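## Task

Find the patch panel mounted beneath the switch whose ports have red covers. Ports there count 1 to 24 starting from the left. Take the plug out of port 17 and hang that lead's cable in the nearest cable-manager ring on the left of the port; the plug itself can dangle. No other plug may be drawn out, and even shifting one outward can fail the job. At the end, every remaining plug must be seated and latched with its lever up, every lead must sit in the manager rings it passes through, and no lead may be sharply kinked or twisted around another.

## Robot and tools

Robot: two 6-joint arms, left_arm and right_arm, each with a two-finger gripper. left_arm is the robot's own left, on the +y side; this is not the image side.

Frame: results give end_effector_position (metres) and end_effector_quat_wxyz in one scene frame with origin on the floor at the centre of the robot's foot, +z up, +x forward. Printed poses can be off by a few centimetres, more at long reach. The panel and furniture may be rotated relative to the robot. In the gripper frame the fingers point along +z and close along y; the reported point lies between the pads, roughly 1 cm short of the fingertips.

Row layout (used by execute_actions and move): 14 numbers, each in [-1, 1]. First left_arm: waist, shoulder, elbow, wrist pitch, wrist yaw, wrist roll, opening; then the same seven for right_arm. Always send all 14 even if one arm stays still. The six joint numbers are scaled offsets, not poses: they are added to that arm's Joint targets as reported at the start of the action (not to the previous row). A value of 1.0 equals 1.264 rad waist, 1.32 shoulder, 1.276 elbow, 1.83 wrist pitch, 6.358 wrist yaw, 7.625 wrist roll. Sending 0 for a joint re-commands its current target. The opening number is absolute: +1 fully open, -1 closed; to keep a gripper as is, resend its current command (0 is a real half-open command).

Joint ranges (rad): waist -2.880 to 2.880, shoulder 0.000 to 3.142, elbow 0.000 to 3.019, wrist pitch -1.693 to 1.571, wrist yaw -1.571 to 1.571, wrist roll -2.094 to 2.094. True ends may differ by up to 0.084 rad. If an action would push a joint more than 0.084 rad beyond its stated end, that action is refused for both arms; if the first action of a call fails this, the whole call is refused. Requests past the real end are clipped, reported as "joint sent to its limit".

execute_actions: actions is a list of actions; each action is a table of up to 15 rows, one per 1/30 s step; a short table repeats its last row to fill 15 steps. An empty list just returns state and images. cameras selects images (omit/null/["all"] for all, [] for none).

move: target is one row or a list of up to 15 rows; all offsets in every row count from the same starting Joint targets. speed is the top speed in rad/s of the joint with farthest to go (0.01 to 2, default 0.5), one value or one per target. blend (rad) rounds corners between listed targets. opening_speed sets how fast gripper openings change (0.2 or more per second on the -1..+1 scale); use near its minimum to close gently. blocking=false returns early while the move runs. Paths take at least 0.5 s; over 10 s they stop short. Joints move together, so the hand follows a curve, and nothing avoids obstacles or the other arm. Result line "move:" reports done, off_target, moving, held or fault, plus the farthest joint error per arm. New finger values from later targets are applied only after a full stop at that target.

wait: seconds 0 to 10; arms hold their last command; a running move continues. stop: brakes a running move. zoom_image: camera (cam_head_left, cam_head_right, cam_left_wrist, cam_right_wrist) and region [x0, y0, x1, y1] in pixels, at most 504 by 504, origin top-left; only cameras present in the latest images. finished_scene: scene is the current scene's number; irreversible.

Result lines: Joint positions and Joint velocities per arm (rad, rad/s, then pad gap in m; 0.094 open); "within noise" means at rest. Joint targets are what the next offsets count from. grip_measured is finger opening on the command scale (reads slightly wide empty, narrower under squeeze). grip_effort_nm is gripper motor effort (negative closing), not pad force. Joint torques include the arm's weight; numbers 3 and 4 wrap at ±28 N m. "joint command not followed" means the clearance check altered targets. Per-step lead limits and a 110 mm hand-step cap may slow large motions.

Cameras: cam_head_left and cam_head_right 896x504, wrist cameras 672x504 fisheye.

Cautions: a stopped arm keeps pressing; command its targets back past its measured positions to release. Move slowly near contact; faster moves and targets far past contact hit harder. Never let the arms collide. Do not knock items off the table or drop things; release only held parts at rest. Avoid tugging neighbouring cables or plugs outward. Holding loads or stretched poses heats motors; MOTOR HOT warns, and at 100 °C the arm goes limp and falls for a while. Scene time keeps running between calls while a move is active.

Each tool is called after "Emit:" by a JSON object that holds its "fn" and its "kwargs".

## Session

Emit:
{"fn": "execute_actions", "kwargs": {"actions": []}}

Scene clock: 0.00 s.
left_arm: end_effector_position=(+0.5190, +0.0632, +0.8477) grip_measured=+1.000 grip_effort_nm=n/a end_effector_quat_wxyz=(+0.337, +0.652, +0.657, -0.171) | right_arm: end_effector_position=(+0.5419, -0.4356, +0.8709) grip_measured=+1.000 grip_effort_nm=n/a end_effector_quat_wxyz=(-0.030, +0.374, +0.925, +0.059)
Joint positions: left_arm=[0.789 1.031 0.903 0.118 -0.017 1.664 0.094] | right_arm=[-1.714 0.671 1.089 -0.618 -0.268 0.57 0.094]
Joint velocities: within noise
Joint torques (N m): no reading
Motor temperatures (°C): left_arm=[28 23 24 23 34 36 34] | right_arm=[33 35 25 24 26 30 32]
Heat: left arm: hottest wrist roll 36 °C; right arm: hottest shoulder 35 °C.
Joint targets: left_arm=[0.792 1.037 0.905 0.118 -0.017 1.664] | right_arm=[-1.714 0.669 1.104 -0.617 -0.268 0.570]
Tool commands: left_gripper/opening=+1.0 right_gripper/opening=+1.0

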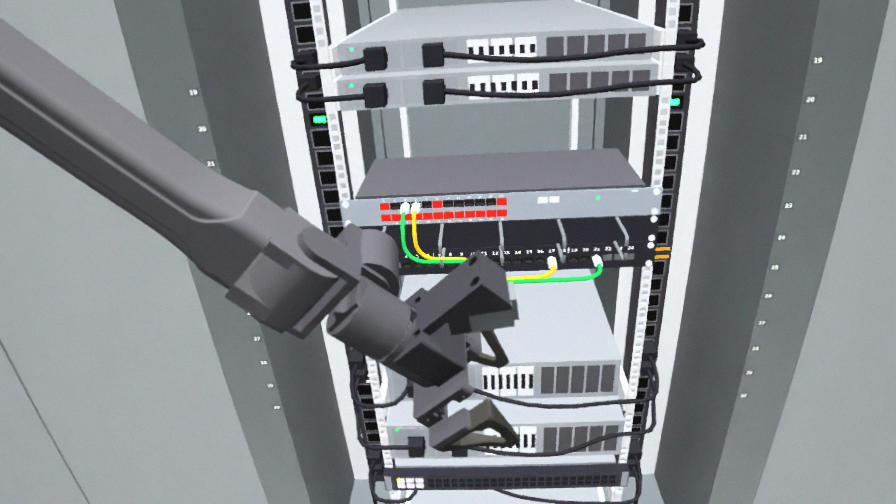

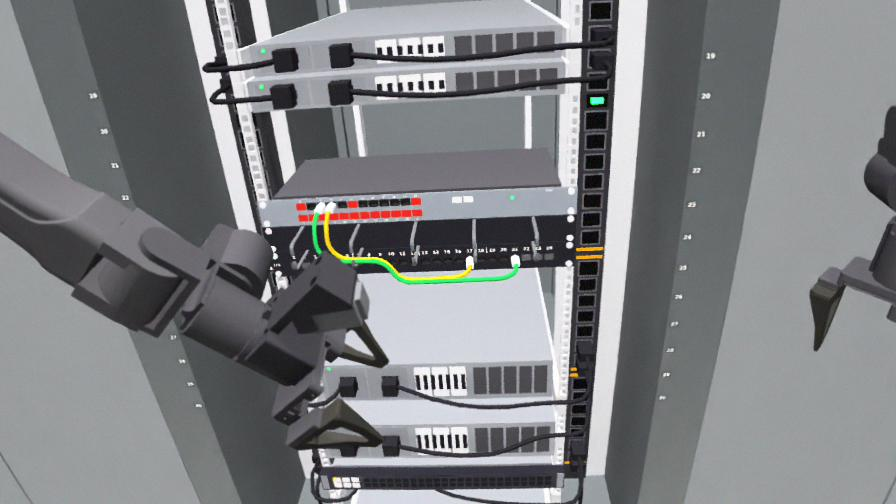

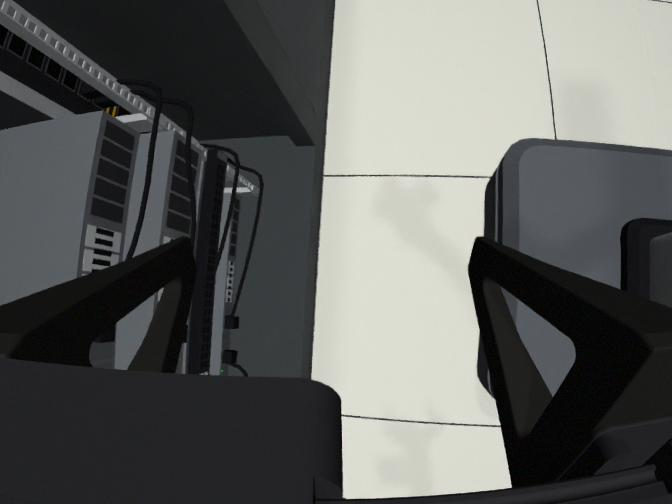

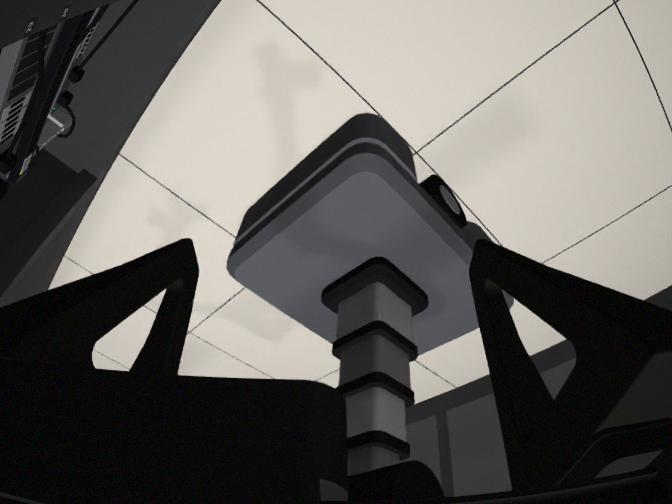

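Emit:
{"fn": "zoom_image", "kwargs": {"camera": "cam_head_right", "region": [240, 180, 600, 300]}}

Emit:
{"fn": "zoom_image", "kwargs": {"camera": "cam_head_right", "region": [400, 210, 580, 290]}}

Emit:
{"fn": "zoom_image", "kwargs": {"camera": "cam_head_left", "region": [480, 190, 660, 290]}}

Scaled by 1.400 from the camera's 896x504 image, which has a finer 1280x720 frame.

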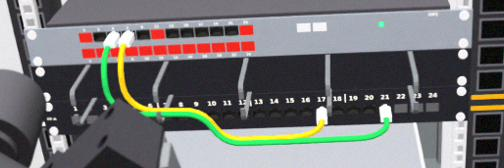

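Scaled by 2.800 from the camera's 896x504 image, which has a finer 1280x720 frame.

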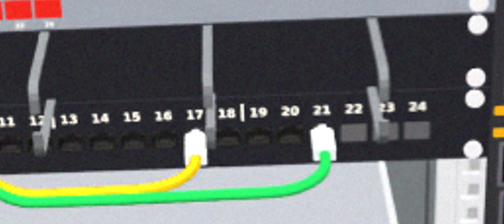

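Scaled by 2.800 from the camera's 896x504 image, which has a finer 1280x720 frame.

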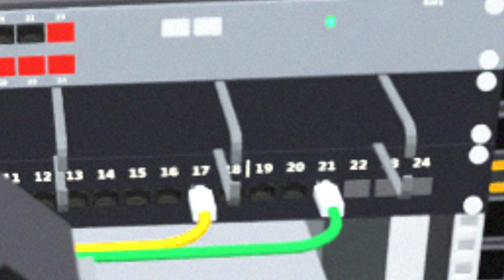

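Emit:
{"fn": "move", "kwargs": {"target": [0.1582,0,0,0,0,0,1,0.1582,0,0,0,0,0,1]}}

Emit:
{"fn": "move", "kwargs": {"target": [0,0.1515,0,0,0,0,1,0,0.1515,0,0,0,0,1]}}

Emit:
{"fn": "move", "kwargs": {"target": [0,0,0.1567,0,0,0,1,0,0,0.1567,0,0,0,1]}}

Emit:
{"fn": "move", "kwargs": {"target": [0,0,0,0.1093,0,0,1,0,0,0,0.1093,0,0,1]}}

Emit:
{"fn": "move", "kwargs": {"target": [0,0,0,0,0.03146,0,1,0,0,0,0,0.03146,0,1]}}

Emit:
{"fn": "move", "kwargs": {"target": [0,0,0,0,0,0.02623,1,0,0,0,0,0,0.02623,1]}}

Scene clock: 45.43 s.
left_arm: end_effector_position=(+0.5160, +0.1367, +0.7890) grip_measured=+1.000 grip_effort_nm=-0.027 end_effector_quat_wxyz=(+0.269, +0.668, +0.684, -0.117) | right_arm: end_effector_position=(+0.5523, -0.3697, +0.8761) grip_measured=+1.000 grip_effort_nm=0.027 end_effector_quat_wxyz=(-0.051, +0.355, +0.922, +0.149)
Joint positions: left_arm=[0.974 1.031 0.903 0.118 -0.017 1.664 0.094] | right_arm=[-1.525 0.671 1.089 -0.618 -0.268 0.57 0.094]
Joint velocities: within noise
Joint torques (N m): left_arm=[-4.72 -11.22 1.25 0.44 0.43 -0.09] | right_arm=[2.96 -16.5 6.37 0.17 -0.13 0.16]
Motor temperatures (°C): left_arm=[28 25 24 23 34 34 33] | right_arm=[32 37 27 24 25 28 30]
Heat: left arm: hottest wrist yaw 34 °C; right arm: hottest shoulder 37 °C.
Joint targets: left_arm=[0.992 1.037 0.905 0.118 -0.017 1.664] | right_arm=[-1.514 0.669 1.104 -0.617 -0.268 0.570]
move: done

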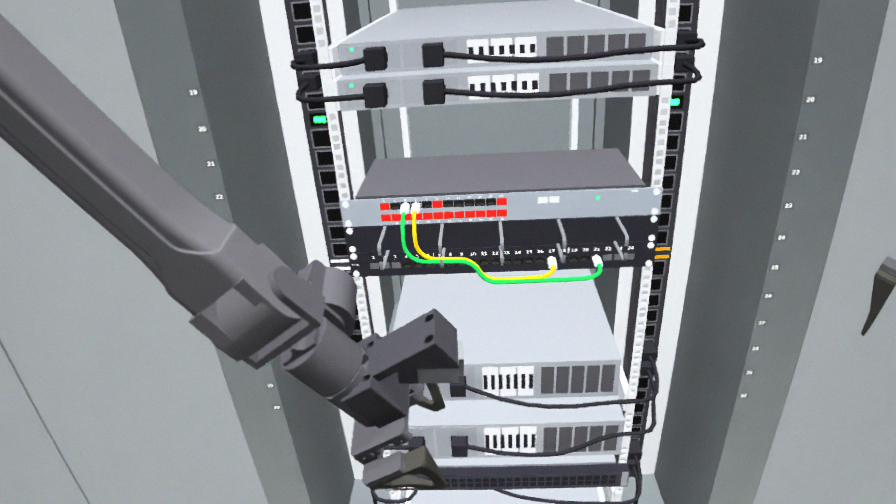

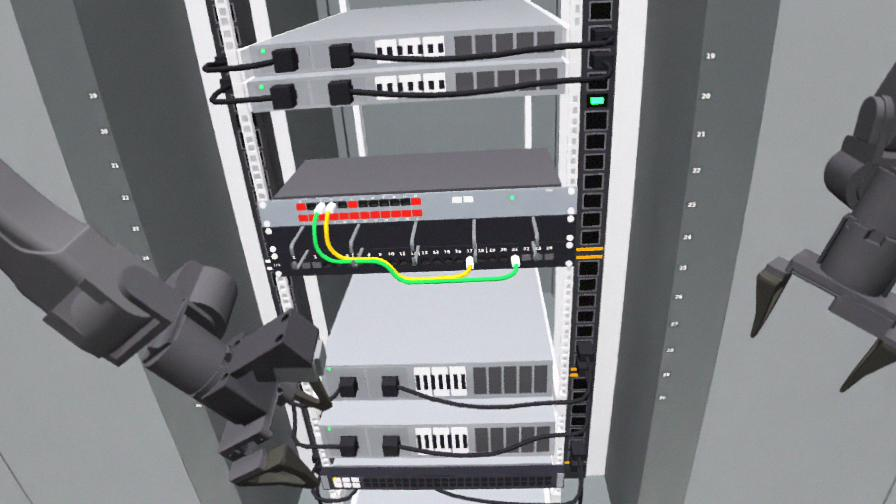

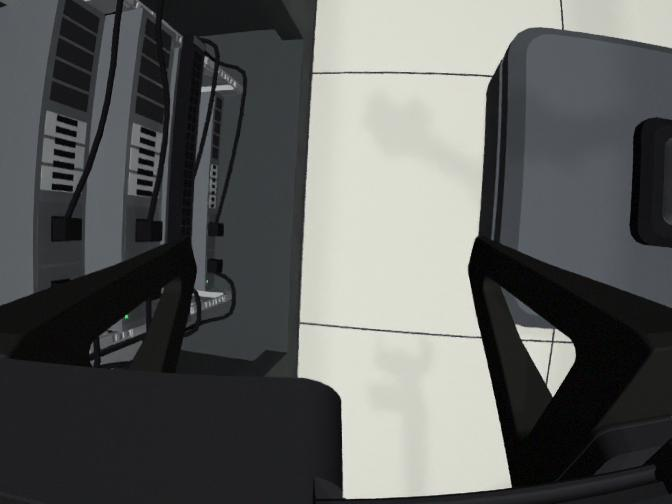

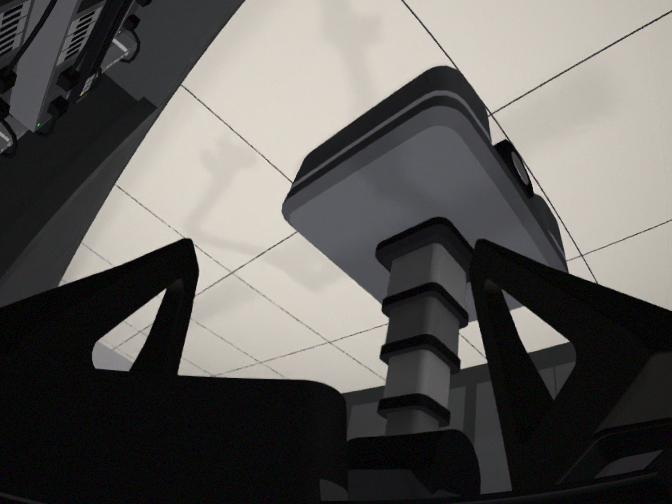

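Scene clock: 46.33 s.
left_arm: end_effector_position=(+0.4292, +0.0928, +0.7313) grip_measured=+1.000 grip_effort_nm=-0.032 end_effector_quat_wxyz=(+0.209, +0.691, +0.666, -0.189) | right_arm: end_effector_position=(+0.4923, -0.3560, +0.7924) grip_measured=+1.000 grip_effort_nm=0.037 end_effector_quat_wxyz=(-0.149, +0.363, +0.911, +0.127)
Joint positions: left_arm=[0.974 1.228 0.903 0.118 -0.017 1.664 0.094] | right_arm=[-1.525 0.874 1.09 -0.618 -0.268 0.57 0.094]
Joint velocities: within noise
Joint torques (N m): left_arm=[-6.18 -10.23 -0.43 0.18 0.45 -0.07] | right_arm=[2.73 -16.85 4.23 -0.24 -0.11 0.19]
Motor temperatures (°C): left_arm=[28 25 24 23 34 34 33] | right_arm=[32 37 27 24 25 28 30]
Heat: left arm: hottest wrist yaw 34 °C; right arm: hottest shoulder 37 °C.
Joint targets: left_arm=[0.992 1.237 0.905 0.118 -0.017 1.664] | right_arm=[-1.514 0.869 1.103 -0.617 -0.268 0.570]
move: done

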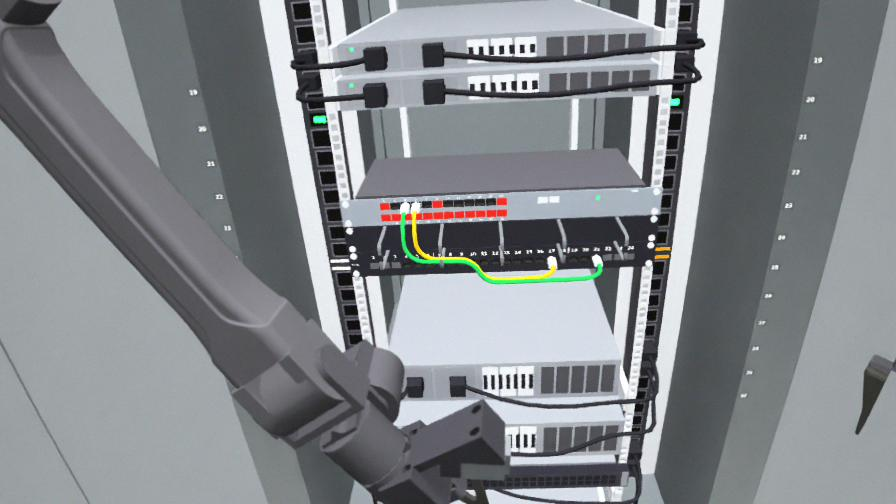

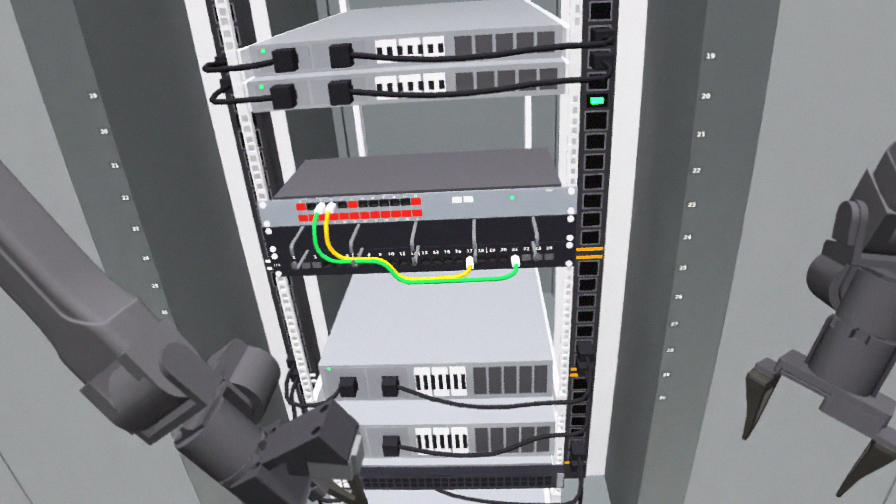

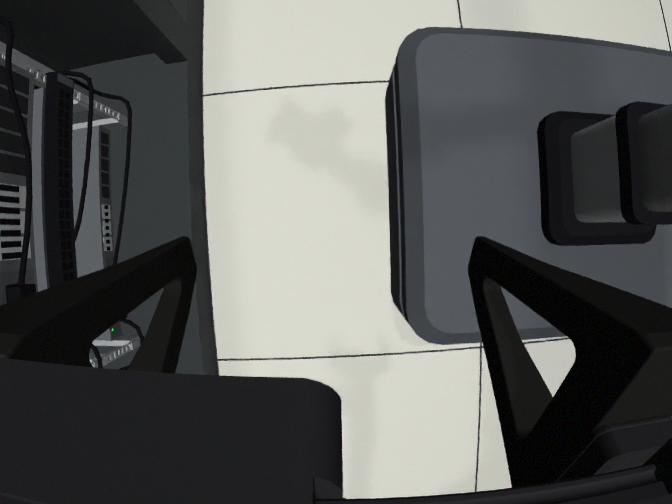

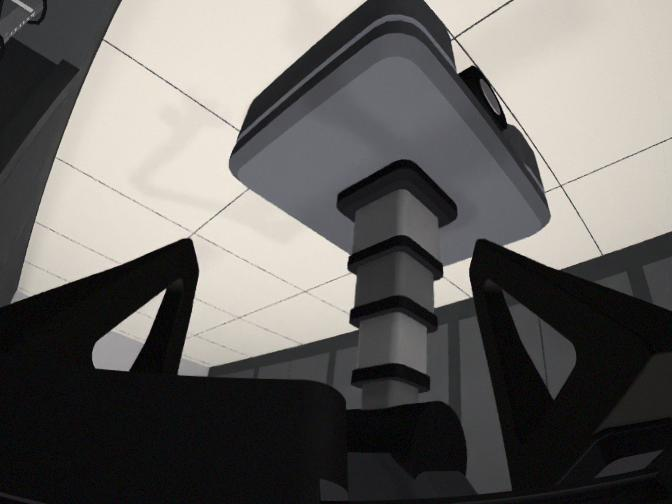

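Scene clock: 47.40 s.
left_arm: end_effector_position=(+0.5538, +0.1014, +0.7327) grip_measured=+1.000 grip_effort_nm=-0.032 end_effector_quat_wxyz=(+0.271, +0.667, +0.685, -0.115) | right_arm: end_effector_position=(+0.6015, -0.3751, +0.8190) grip_measured=+1.000 grip_effort_nm=0.032 end_effector_quat_wxyz=(-0.056, +0.356, +0.921, +0.148)
Joint positions: left_arm=[0.974 1.228 1.103 0.118 -0.017 1.664 0.094] | right_arm=[-1.525 0.874 1.282 -0.618 -0.268 0.57 0.094]
Joint velocities: within noise
Joint torques (N m): left_arm=[-6.42 -12.28 1.24 0.5 0.42 -0.08] | right_arm=[2.9 -19.31 6.83 0.24 -0.14 0.17]
Motor temperatures (°C): left_arm=[28 25 24 23 34 34 33] | right_arm=[32 37 27 24 25 28 30]
Heat: left arm: hottest wrist yaw 34 °C; right arm: hottest shoulder 37 °C.
Joint targets: left_arm=[0.992 1.237 1.105 0.118 -0.017 1.664] | right_arm=[-1.514 0.869 1.303 -0.617 -0.268 0.570]
move: done

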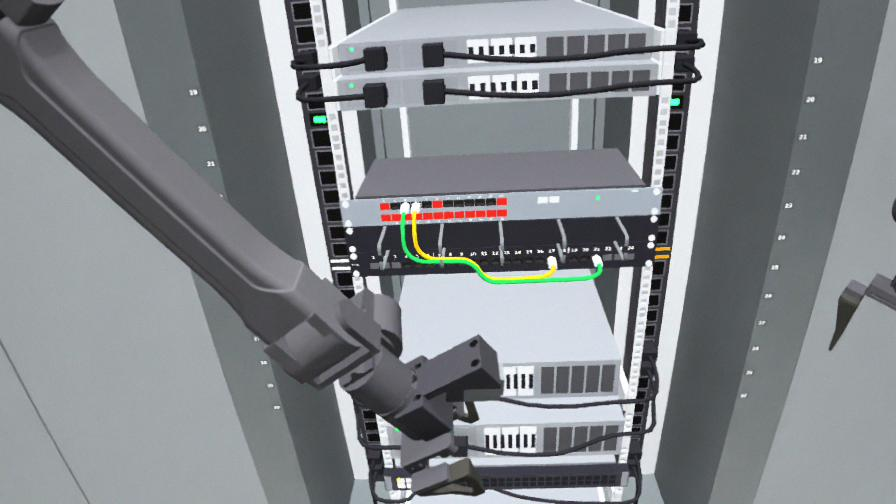

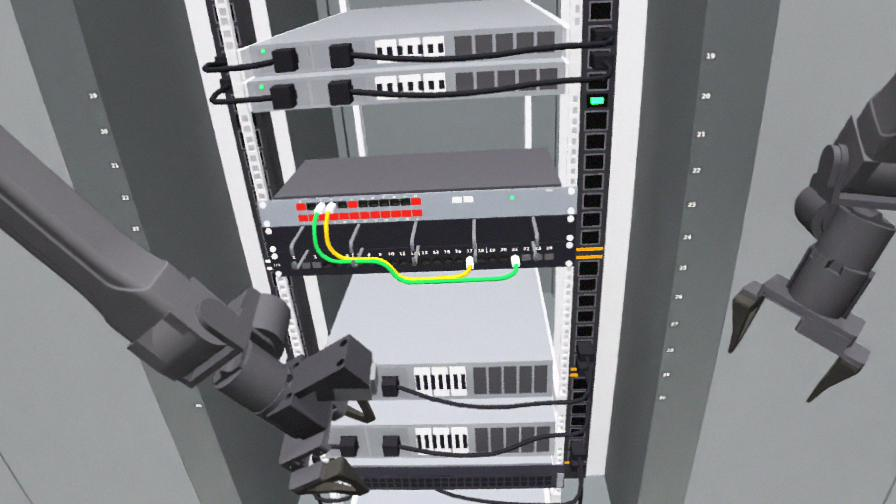

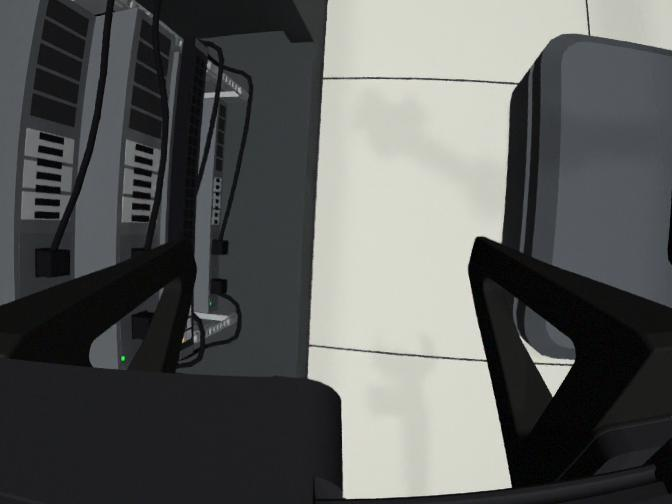

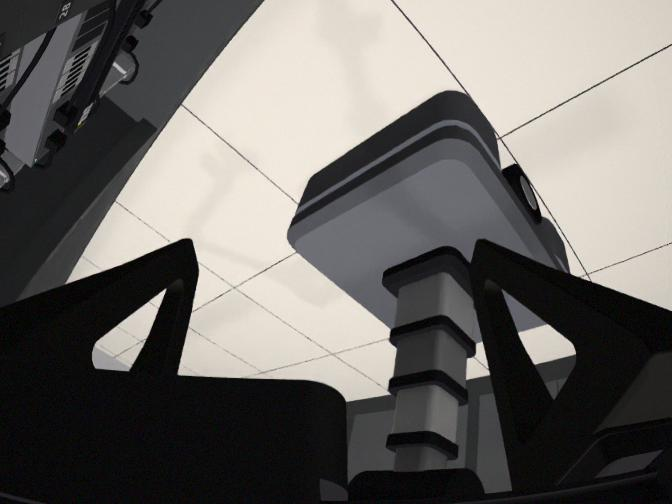

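Scene clock: 48.43 s.
left_arm: end_effector_position=(+0.5978, +0.1112, +0.7434) grip_measured=+1.000 grip_effort_nm=-0.032 end_effector_quat_wxyz=(+0.326, +0.639, +0.696, -0.045) | right_arm: end_effector_position=(+0.6457, -0.3824, +0.8209) grip_measured=+1.000 grip_effort_nm=0.037 end_effector_quat_wxyz=(+0.035, +0.345, +0.923, +0.166)
Joint positions: left_arm=[0.974 1.228 1.103 0.307 -0.017 1.664 0.094] | right_arm=[-1.525 0.874 1.282 -0.43 -0.268 0.57 0.094]
Joint velocities: within noise
Joint torques (N m): left_arm=[-6.48 -12.75 1.44 1.2 0.43 -0.09] | right_arm=[2.96 -19.49 7.23 1.02 -0.14 0.16]
Motor temperatures (°C): left_arm=[28 25 24 23 34 34 33] | right_arm=[32 37 27 24 25 28 30]
Heat: left arm: hottest wrist yaw 34 °C; right arm: hottest shoulder 37 °C.
Joint targets: left_arm=[0.992 1.237 1.105 0.318 -0.017 1.664] | right_arm=[-1.514 0.869 1.303 -0.417 -0.268 0.570]
move: done

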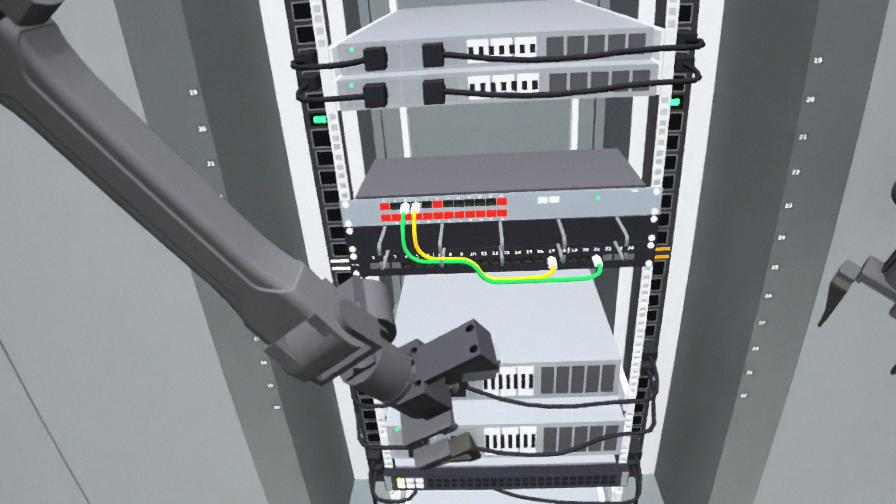

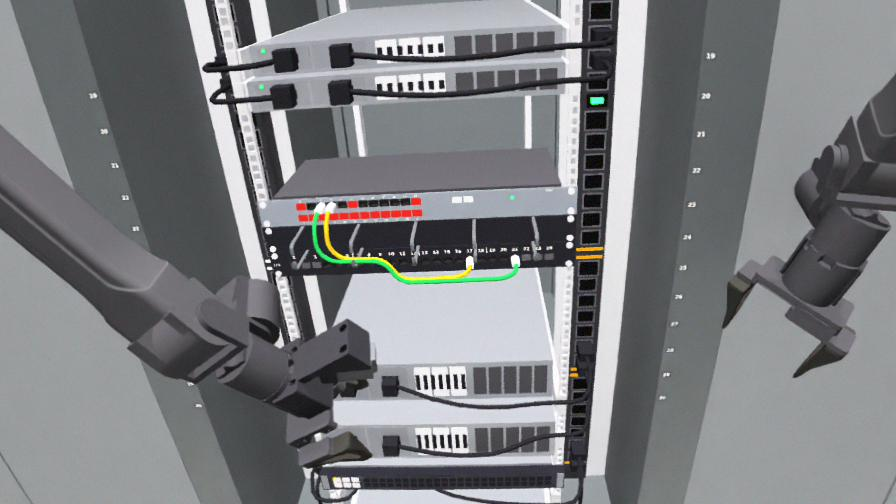

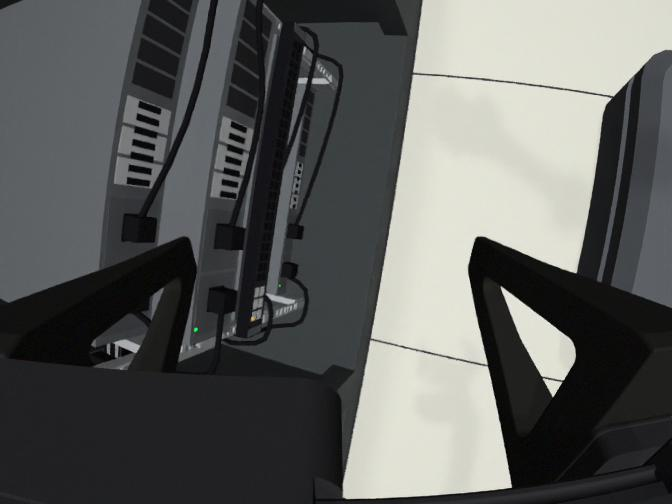

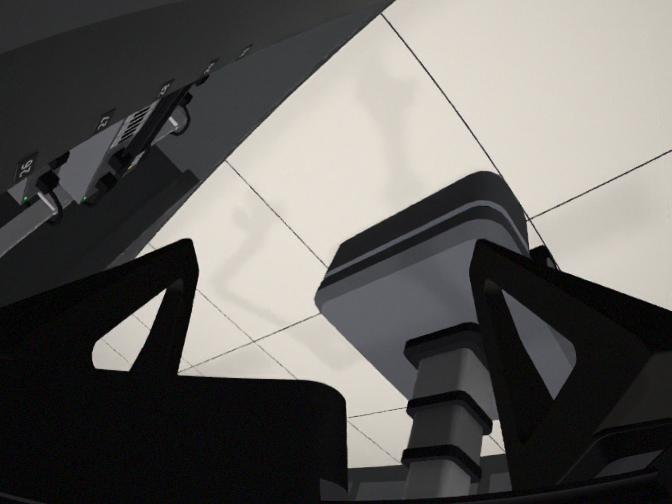

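Scene clock: 49.43 s.
left_arm: end_effector_position=(+0.5987, +0.0848, +0.7642) grip_measured=+1.000 grip_effort_nm=-0.032 end_effector_quat_wxyz=(+0.398, +0.628, +0.661, -0.100) | right_arm: end_effector_position=(+0.6412, -0.4150, +0.8138) grip_measured=+1.000 grip_effort_nm=0.037 end_effector_quat_wxyz=(+0.056, +0.355, +0.930, +0.071)
Joint positions: left_arm=[0.974 1.228 1.103 0.308 0.179 1.664 0.094] | right_arm=[-1.525 0.874 1.282 -0.43 -0.071 0.57 0.094]
Joint velocities: within noise
Joint torques (N m): left_arm=[-6.65 -12.63 1.43 1.18 0.66 -0.1] | right_arm=[2.67 -19.84 7.1 1.02 0.14 0.19]
Motor temperatures (°C): left_arm=[28 25 24 23 34 34 33] | right_arm=[32 37 27 24 25 28 30]
Heat: left arm: hottest wrist yaw 34 °C; right arm: hottest shoulder 37 °C.
Joint targets: left_arm=[0.992 1.237 1.105 0.318 0.182 1.664] | right_arm=[-1.514 0.869 1.303 -0.417 -0.068 0.570]
move: done

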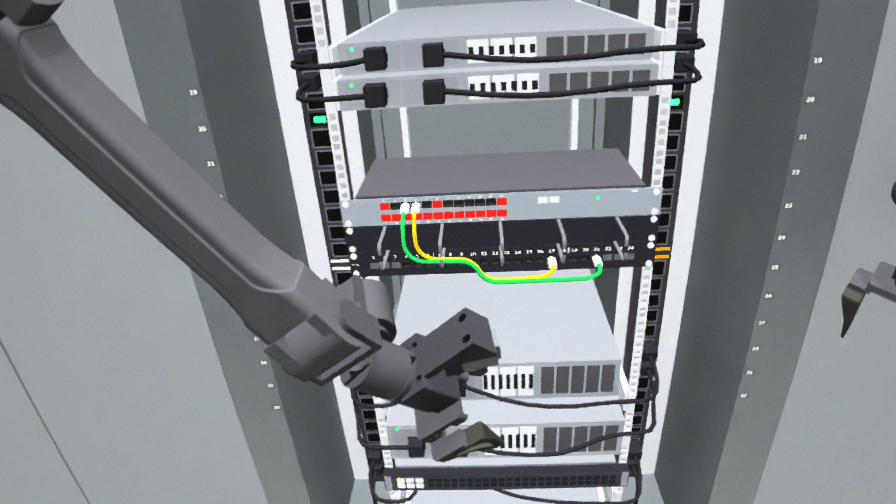

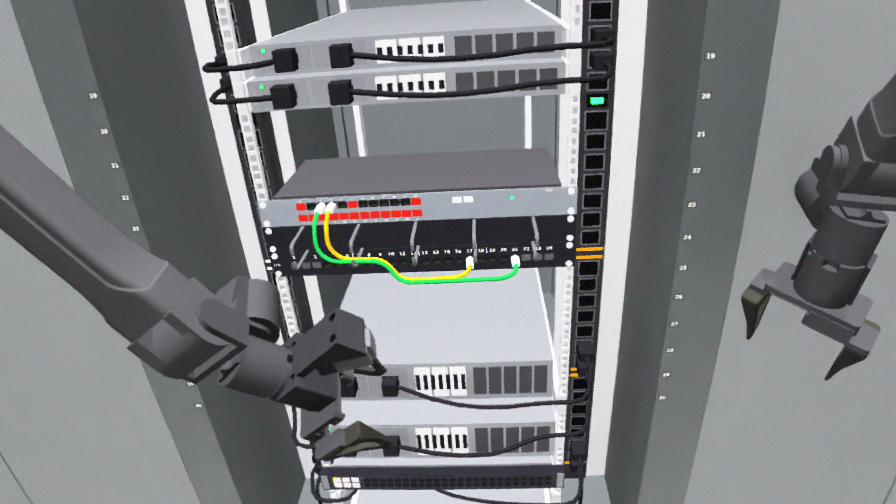

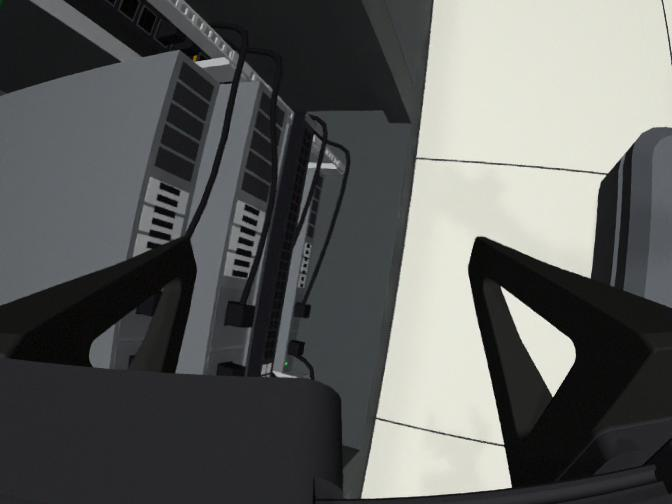

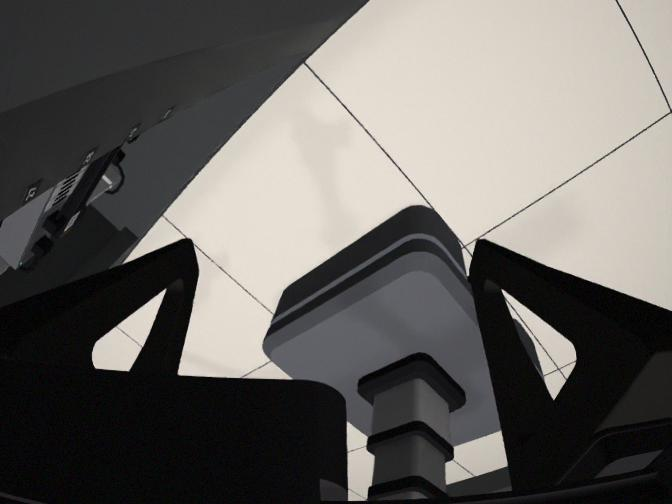

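Scene clock: 50.73 s.
left_arm: end_effector_position=(+0.5988, +0.0848, +0.7642) grip_measured=+1.000 grip_effort_nm=-0.032 end_effector_quat_wxyz=(+0.406, +0.687, +0.600, -0.063) | right_arm: end_effector_position=(+0.6412, -0.4151, +0.8138) grip_measured=+1.000 grip_effort_nm=0.032 end_effector_quat_wxyz=(+0.049, +0.440, +0.894, +0.075)
Joint positions: left_arm=[0.974 1.228 1.103 0.308 0.18 1.85 0.094] | right_arm=[-1.525 0.874 1.282 -0.43 -0.071 0.755 0.094]
Joint velocities: within noise
Joint torques (N m): left_arm=[-6.89 -12.63 1.43 1.13 0.64 0.01] | right_arm=[2.84 -19.49 7.21 1.01 0.14 0.32]
Motor temperatures (°C): left_arm=[28 25 24 23 34 34 33] | right_arm=[32 37 27 24 25 28 30]
Heat: left arm: hottest wrist yaw 34 °C; right arm: hottest shoulder 37 °C.
Joint targets: left_arm=[0.992 1.237 1.105 0.318 0.182 1.864] | right_arm=[-1.514 0.869 1.303 -0.417 -0.068 0.769]
move: done

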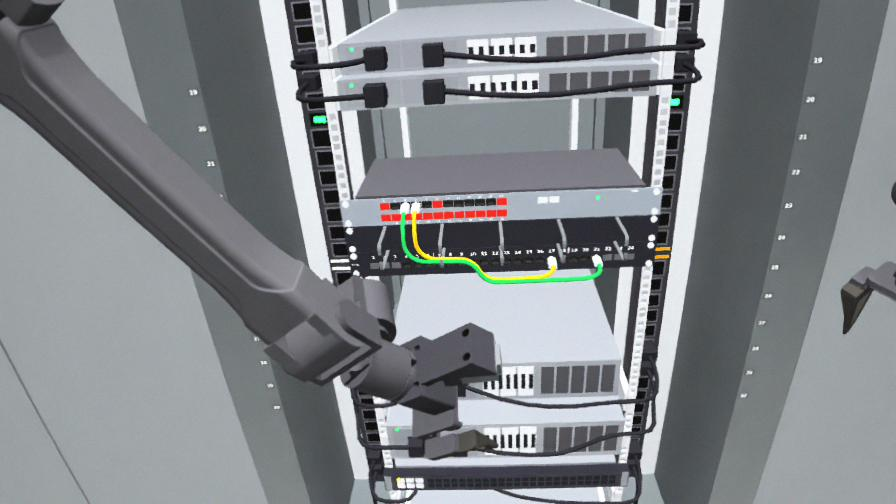

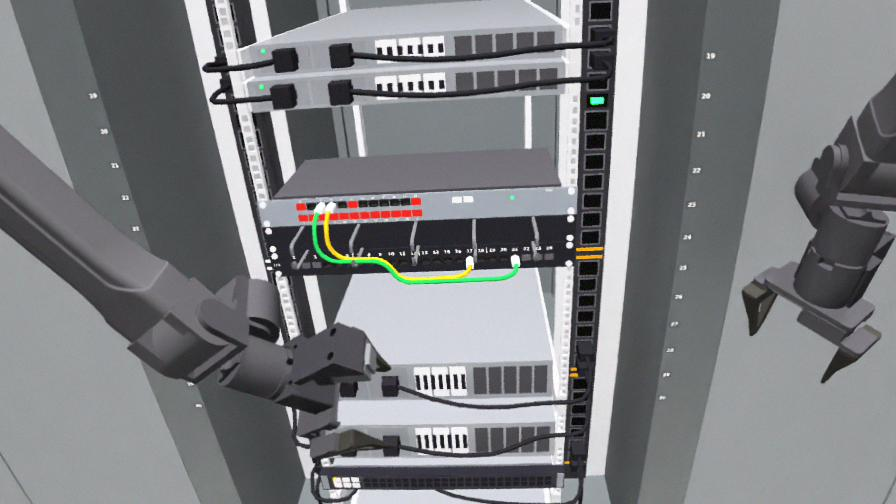

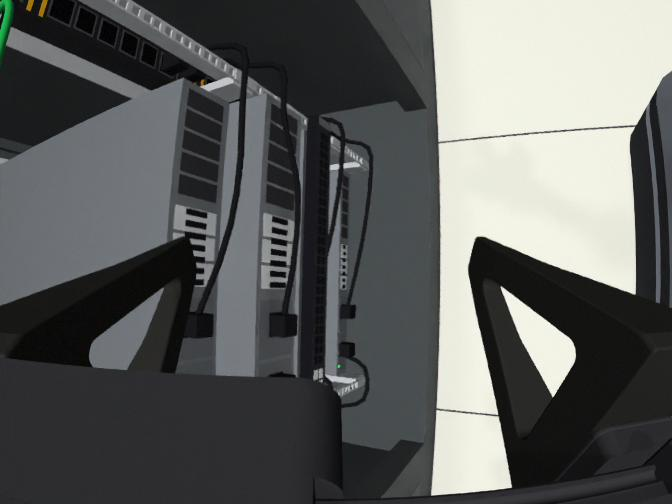

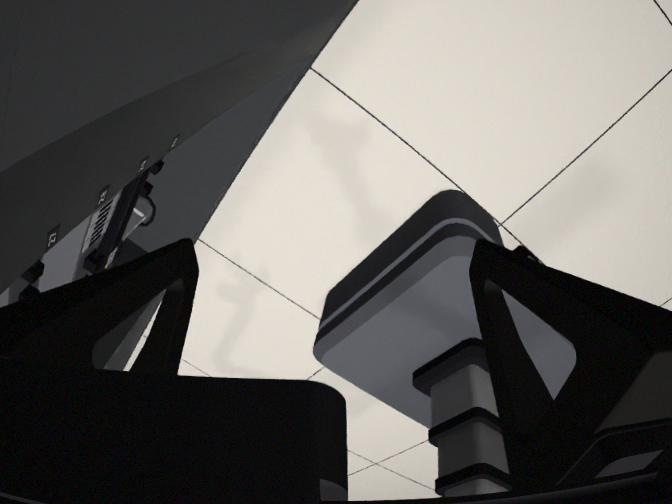

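Emit:
{"fn": "move", "kwargs": {"target": [0.4415,-0.18,-0.161,-0.283,-0.0286,-0.0268,1,0,0,0,0,0,0,1], "speed": 0.8}}

Scene clock: 247.93 s.
left_arm: end_effector_position=(+0.4187, +0.3918, +0.7090) grip_measured=+1.000 grip_effort_nm=-0.037 end_effector_quat_wxyz=(-0.029, +0.684, +0.726, -0.067) | right_arm: end_effector_position=(+0.6412, -0.4151, +0.8138) grip_measured=+1.000 grip_effort_nm=0.037 end_effector_quat_wxyz=(+0.049, +0.440, +0.893, +0.076)
Joint positions: left_arm=[1.539 1.015 0.906 -0.191 0.004 1.674 0.094] | right_arm=[-1.525 0.874 1.282 -0.43 -0.071 0.756 0.094]
Joint velocities: within noise
Joint torques (N m): left_arm=[-1.03 -14.62 0.05 -0.42 -0.03 -0.19] | right_arm=[2.9 -19.84 7.16 1.03 0.14 0.33]
Motor temperatures (°C): left_arm=[27 28 24 22 31 29 30] | right_arm=[31 43 30 24 25 23 26]
Heat: left arm: hottest wrist yaw 31 °C; right arm: hottest shoulder 43 °C.
Joint targets: left_arm=[1.550 1.000 0.899 -0.200 0.001 1.660] | right_arm=[-1.514 0.869 1.303 -0.417 -0.068 0.769]
move: done

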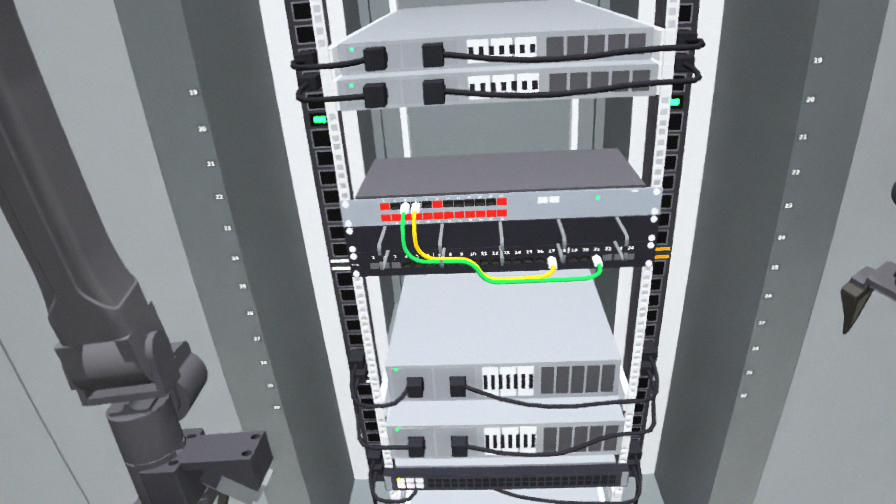

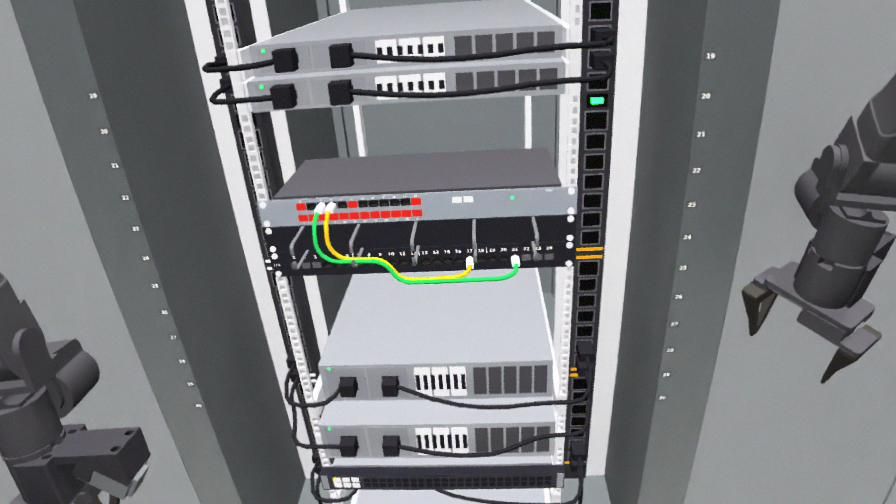

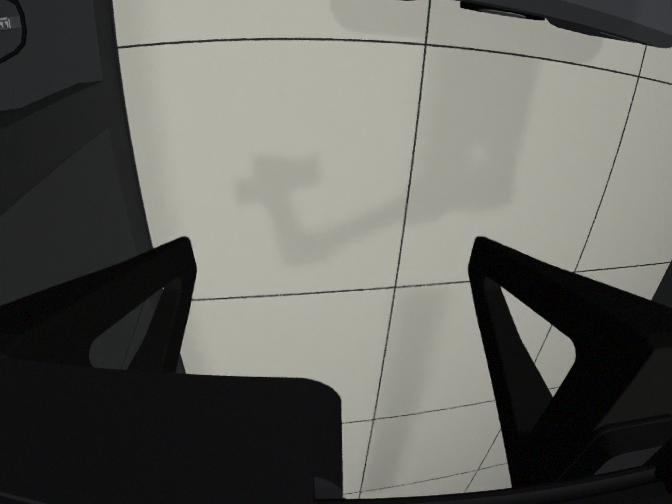

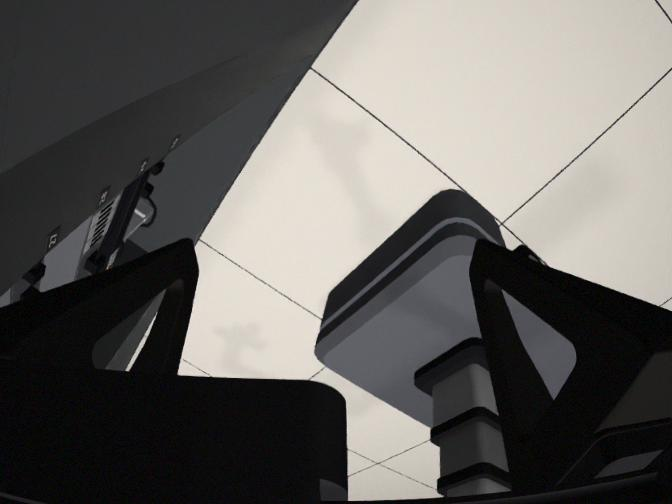

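Emit:
{"fn": "move", "kwargs": {"target": [[0,0,0,0,0,0,1,0.4066,0.2508,-0.3158,0.4847,0.0422,-0.114,1],[0,0,0,0,0,0,1,0.8631,0.4841,-0.25,0.972,0.0983,-0.2371,1]], "speed": 0.6, "blend": 0.1}}

Scene clock: 264.77 s.
left_arm: end_effector_position=(+0.4183, +0.3917, +0.7090) grip_measured=+1.000 grip_effort_nm=-0.032 end_effector_quat_wxyz=(-0.029, +0.683, +0.726, -0.067) | right_arm: end_effector_position=(+0.5723, +0.0238, +0.9059) grip_measured=+1.000 grip_effort_nm=0.032 end_effector_quat_wxyz=(+0.438, -0.100, +0.892, +0.046)
Joint positions: left_arm=[1.539 1.015 0.906 -0.193 0.004 1.672 0.094] | right_arm=[-0.438 1.497 0.976 1.347 0.555 -1.024 0.094]
Joint velocities: within noise
Joint torques (N m): left_arm=[-1.08 -14.92 0.06 -0.39 -0.03 -0.16] | right_arm=[13.92 -5.66 0.79 1.35 -0.38 0.04]
Motor temperatures (°C): left_arm=[27 29 24 22 31 29 29] | right_arm=[31 43 30 23 25 23 25]
Heat: left arm: hottest wrist yaw 31 °C; right arm: hottest shoulder 43 °C.
Joint targets: left_arm=[1.550 1.000 0.899 -0.200 0.001 1.660] | right_arm=[-0.423 1.508 0.984 1.362 0.558 -1.038]
move: done

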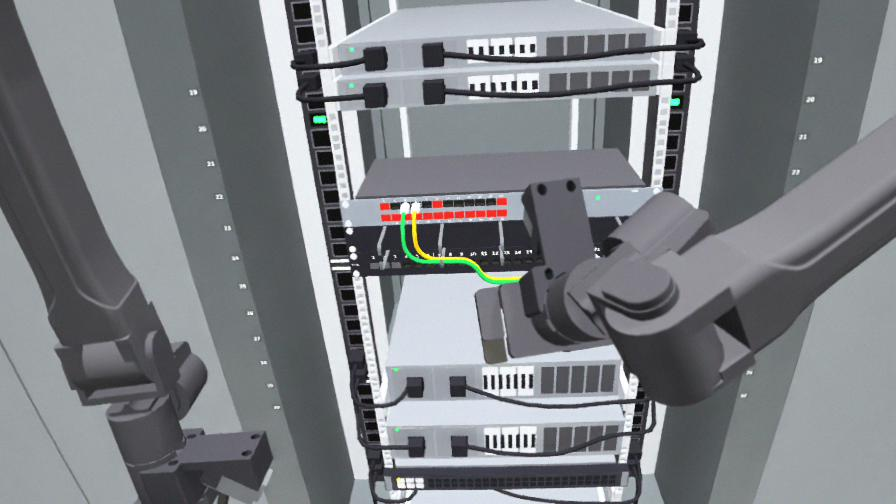

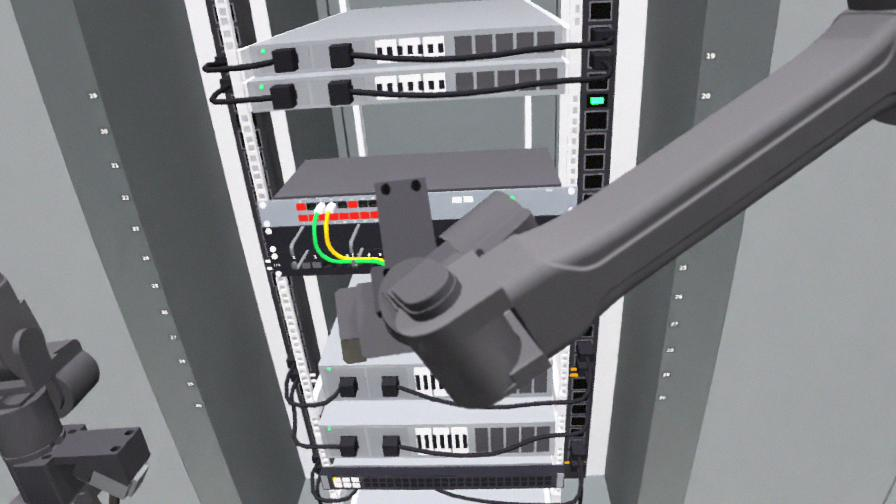

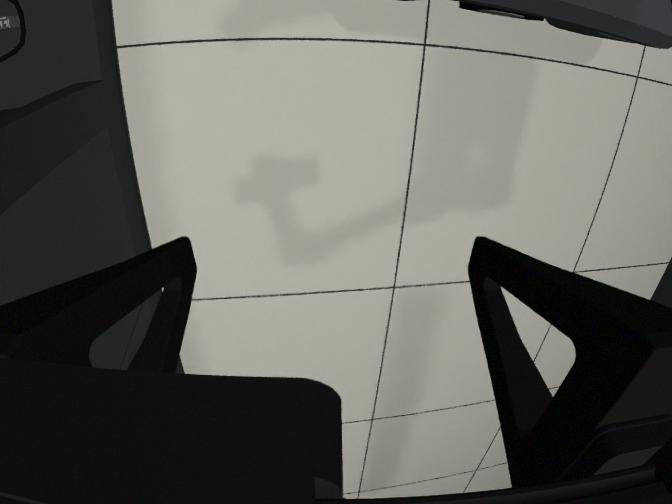

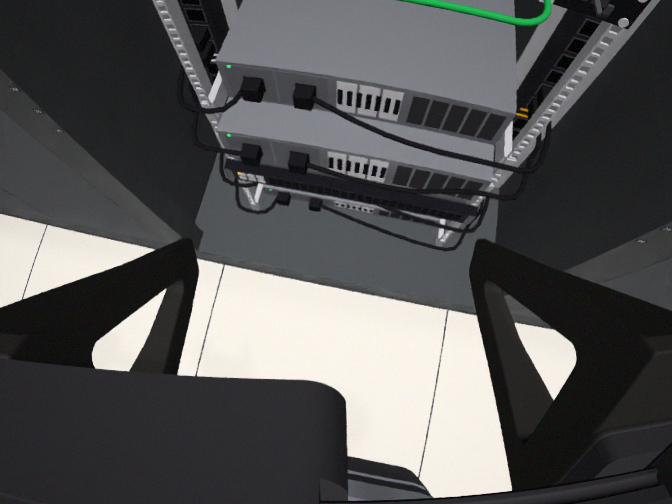

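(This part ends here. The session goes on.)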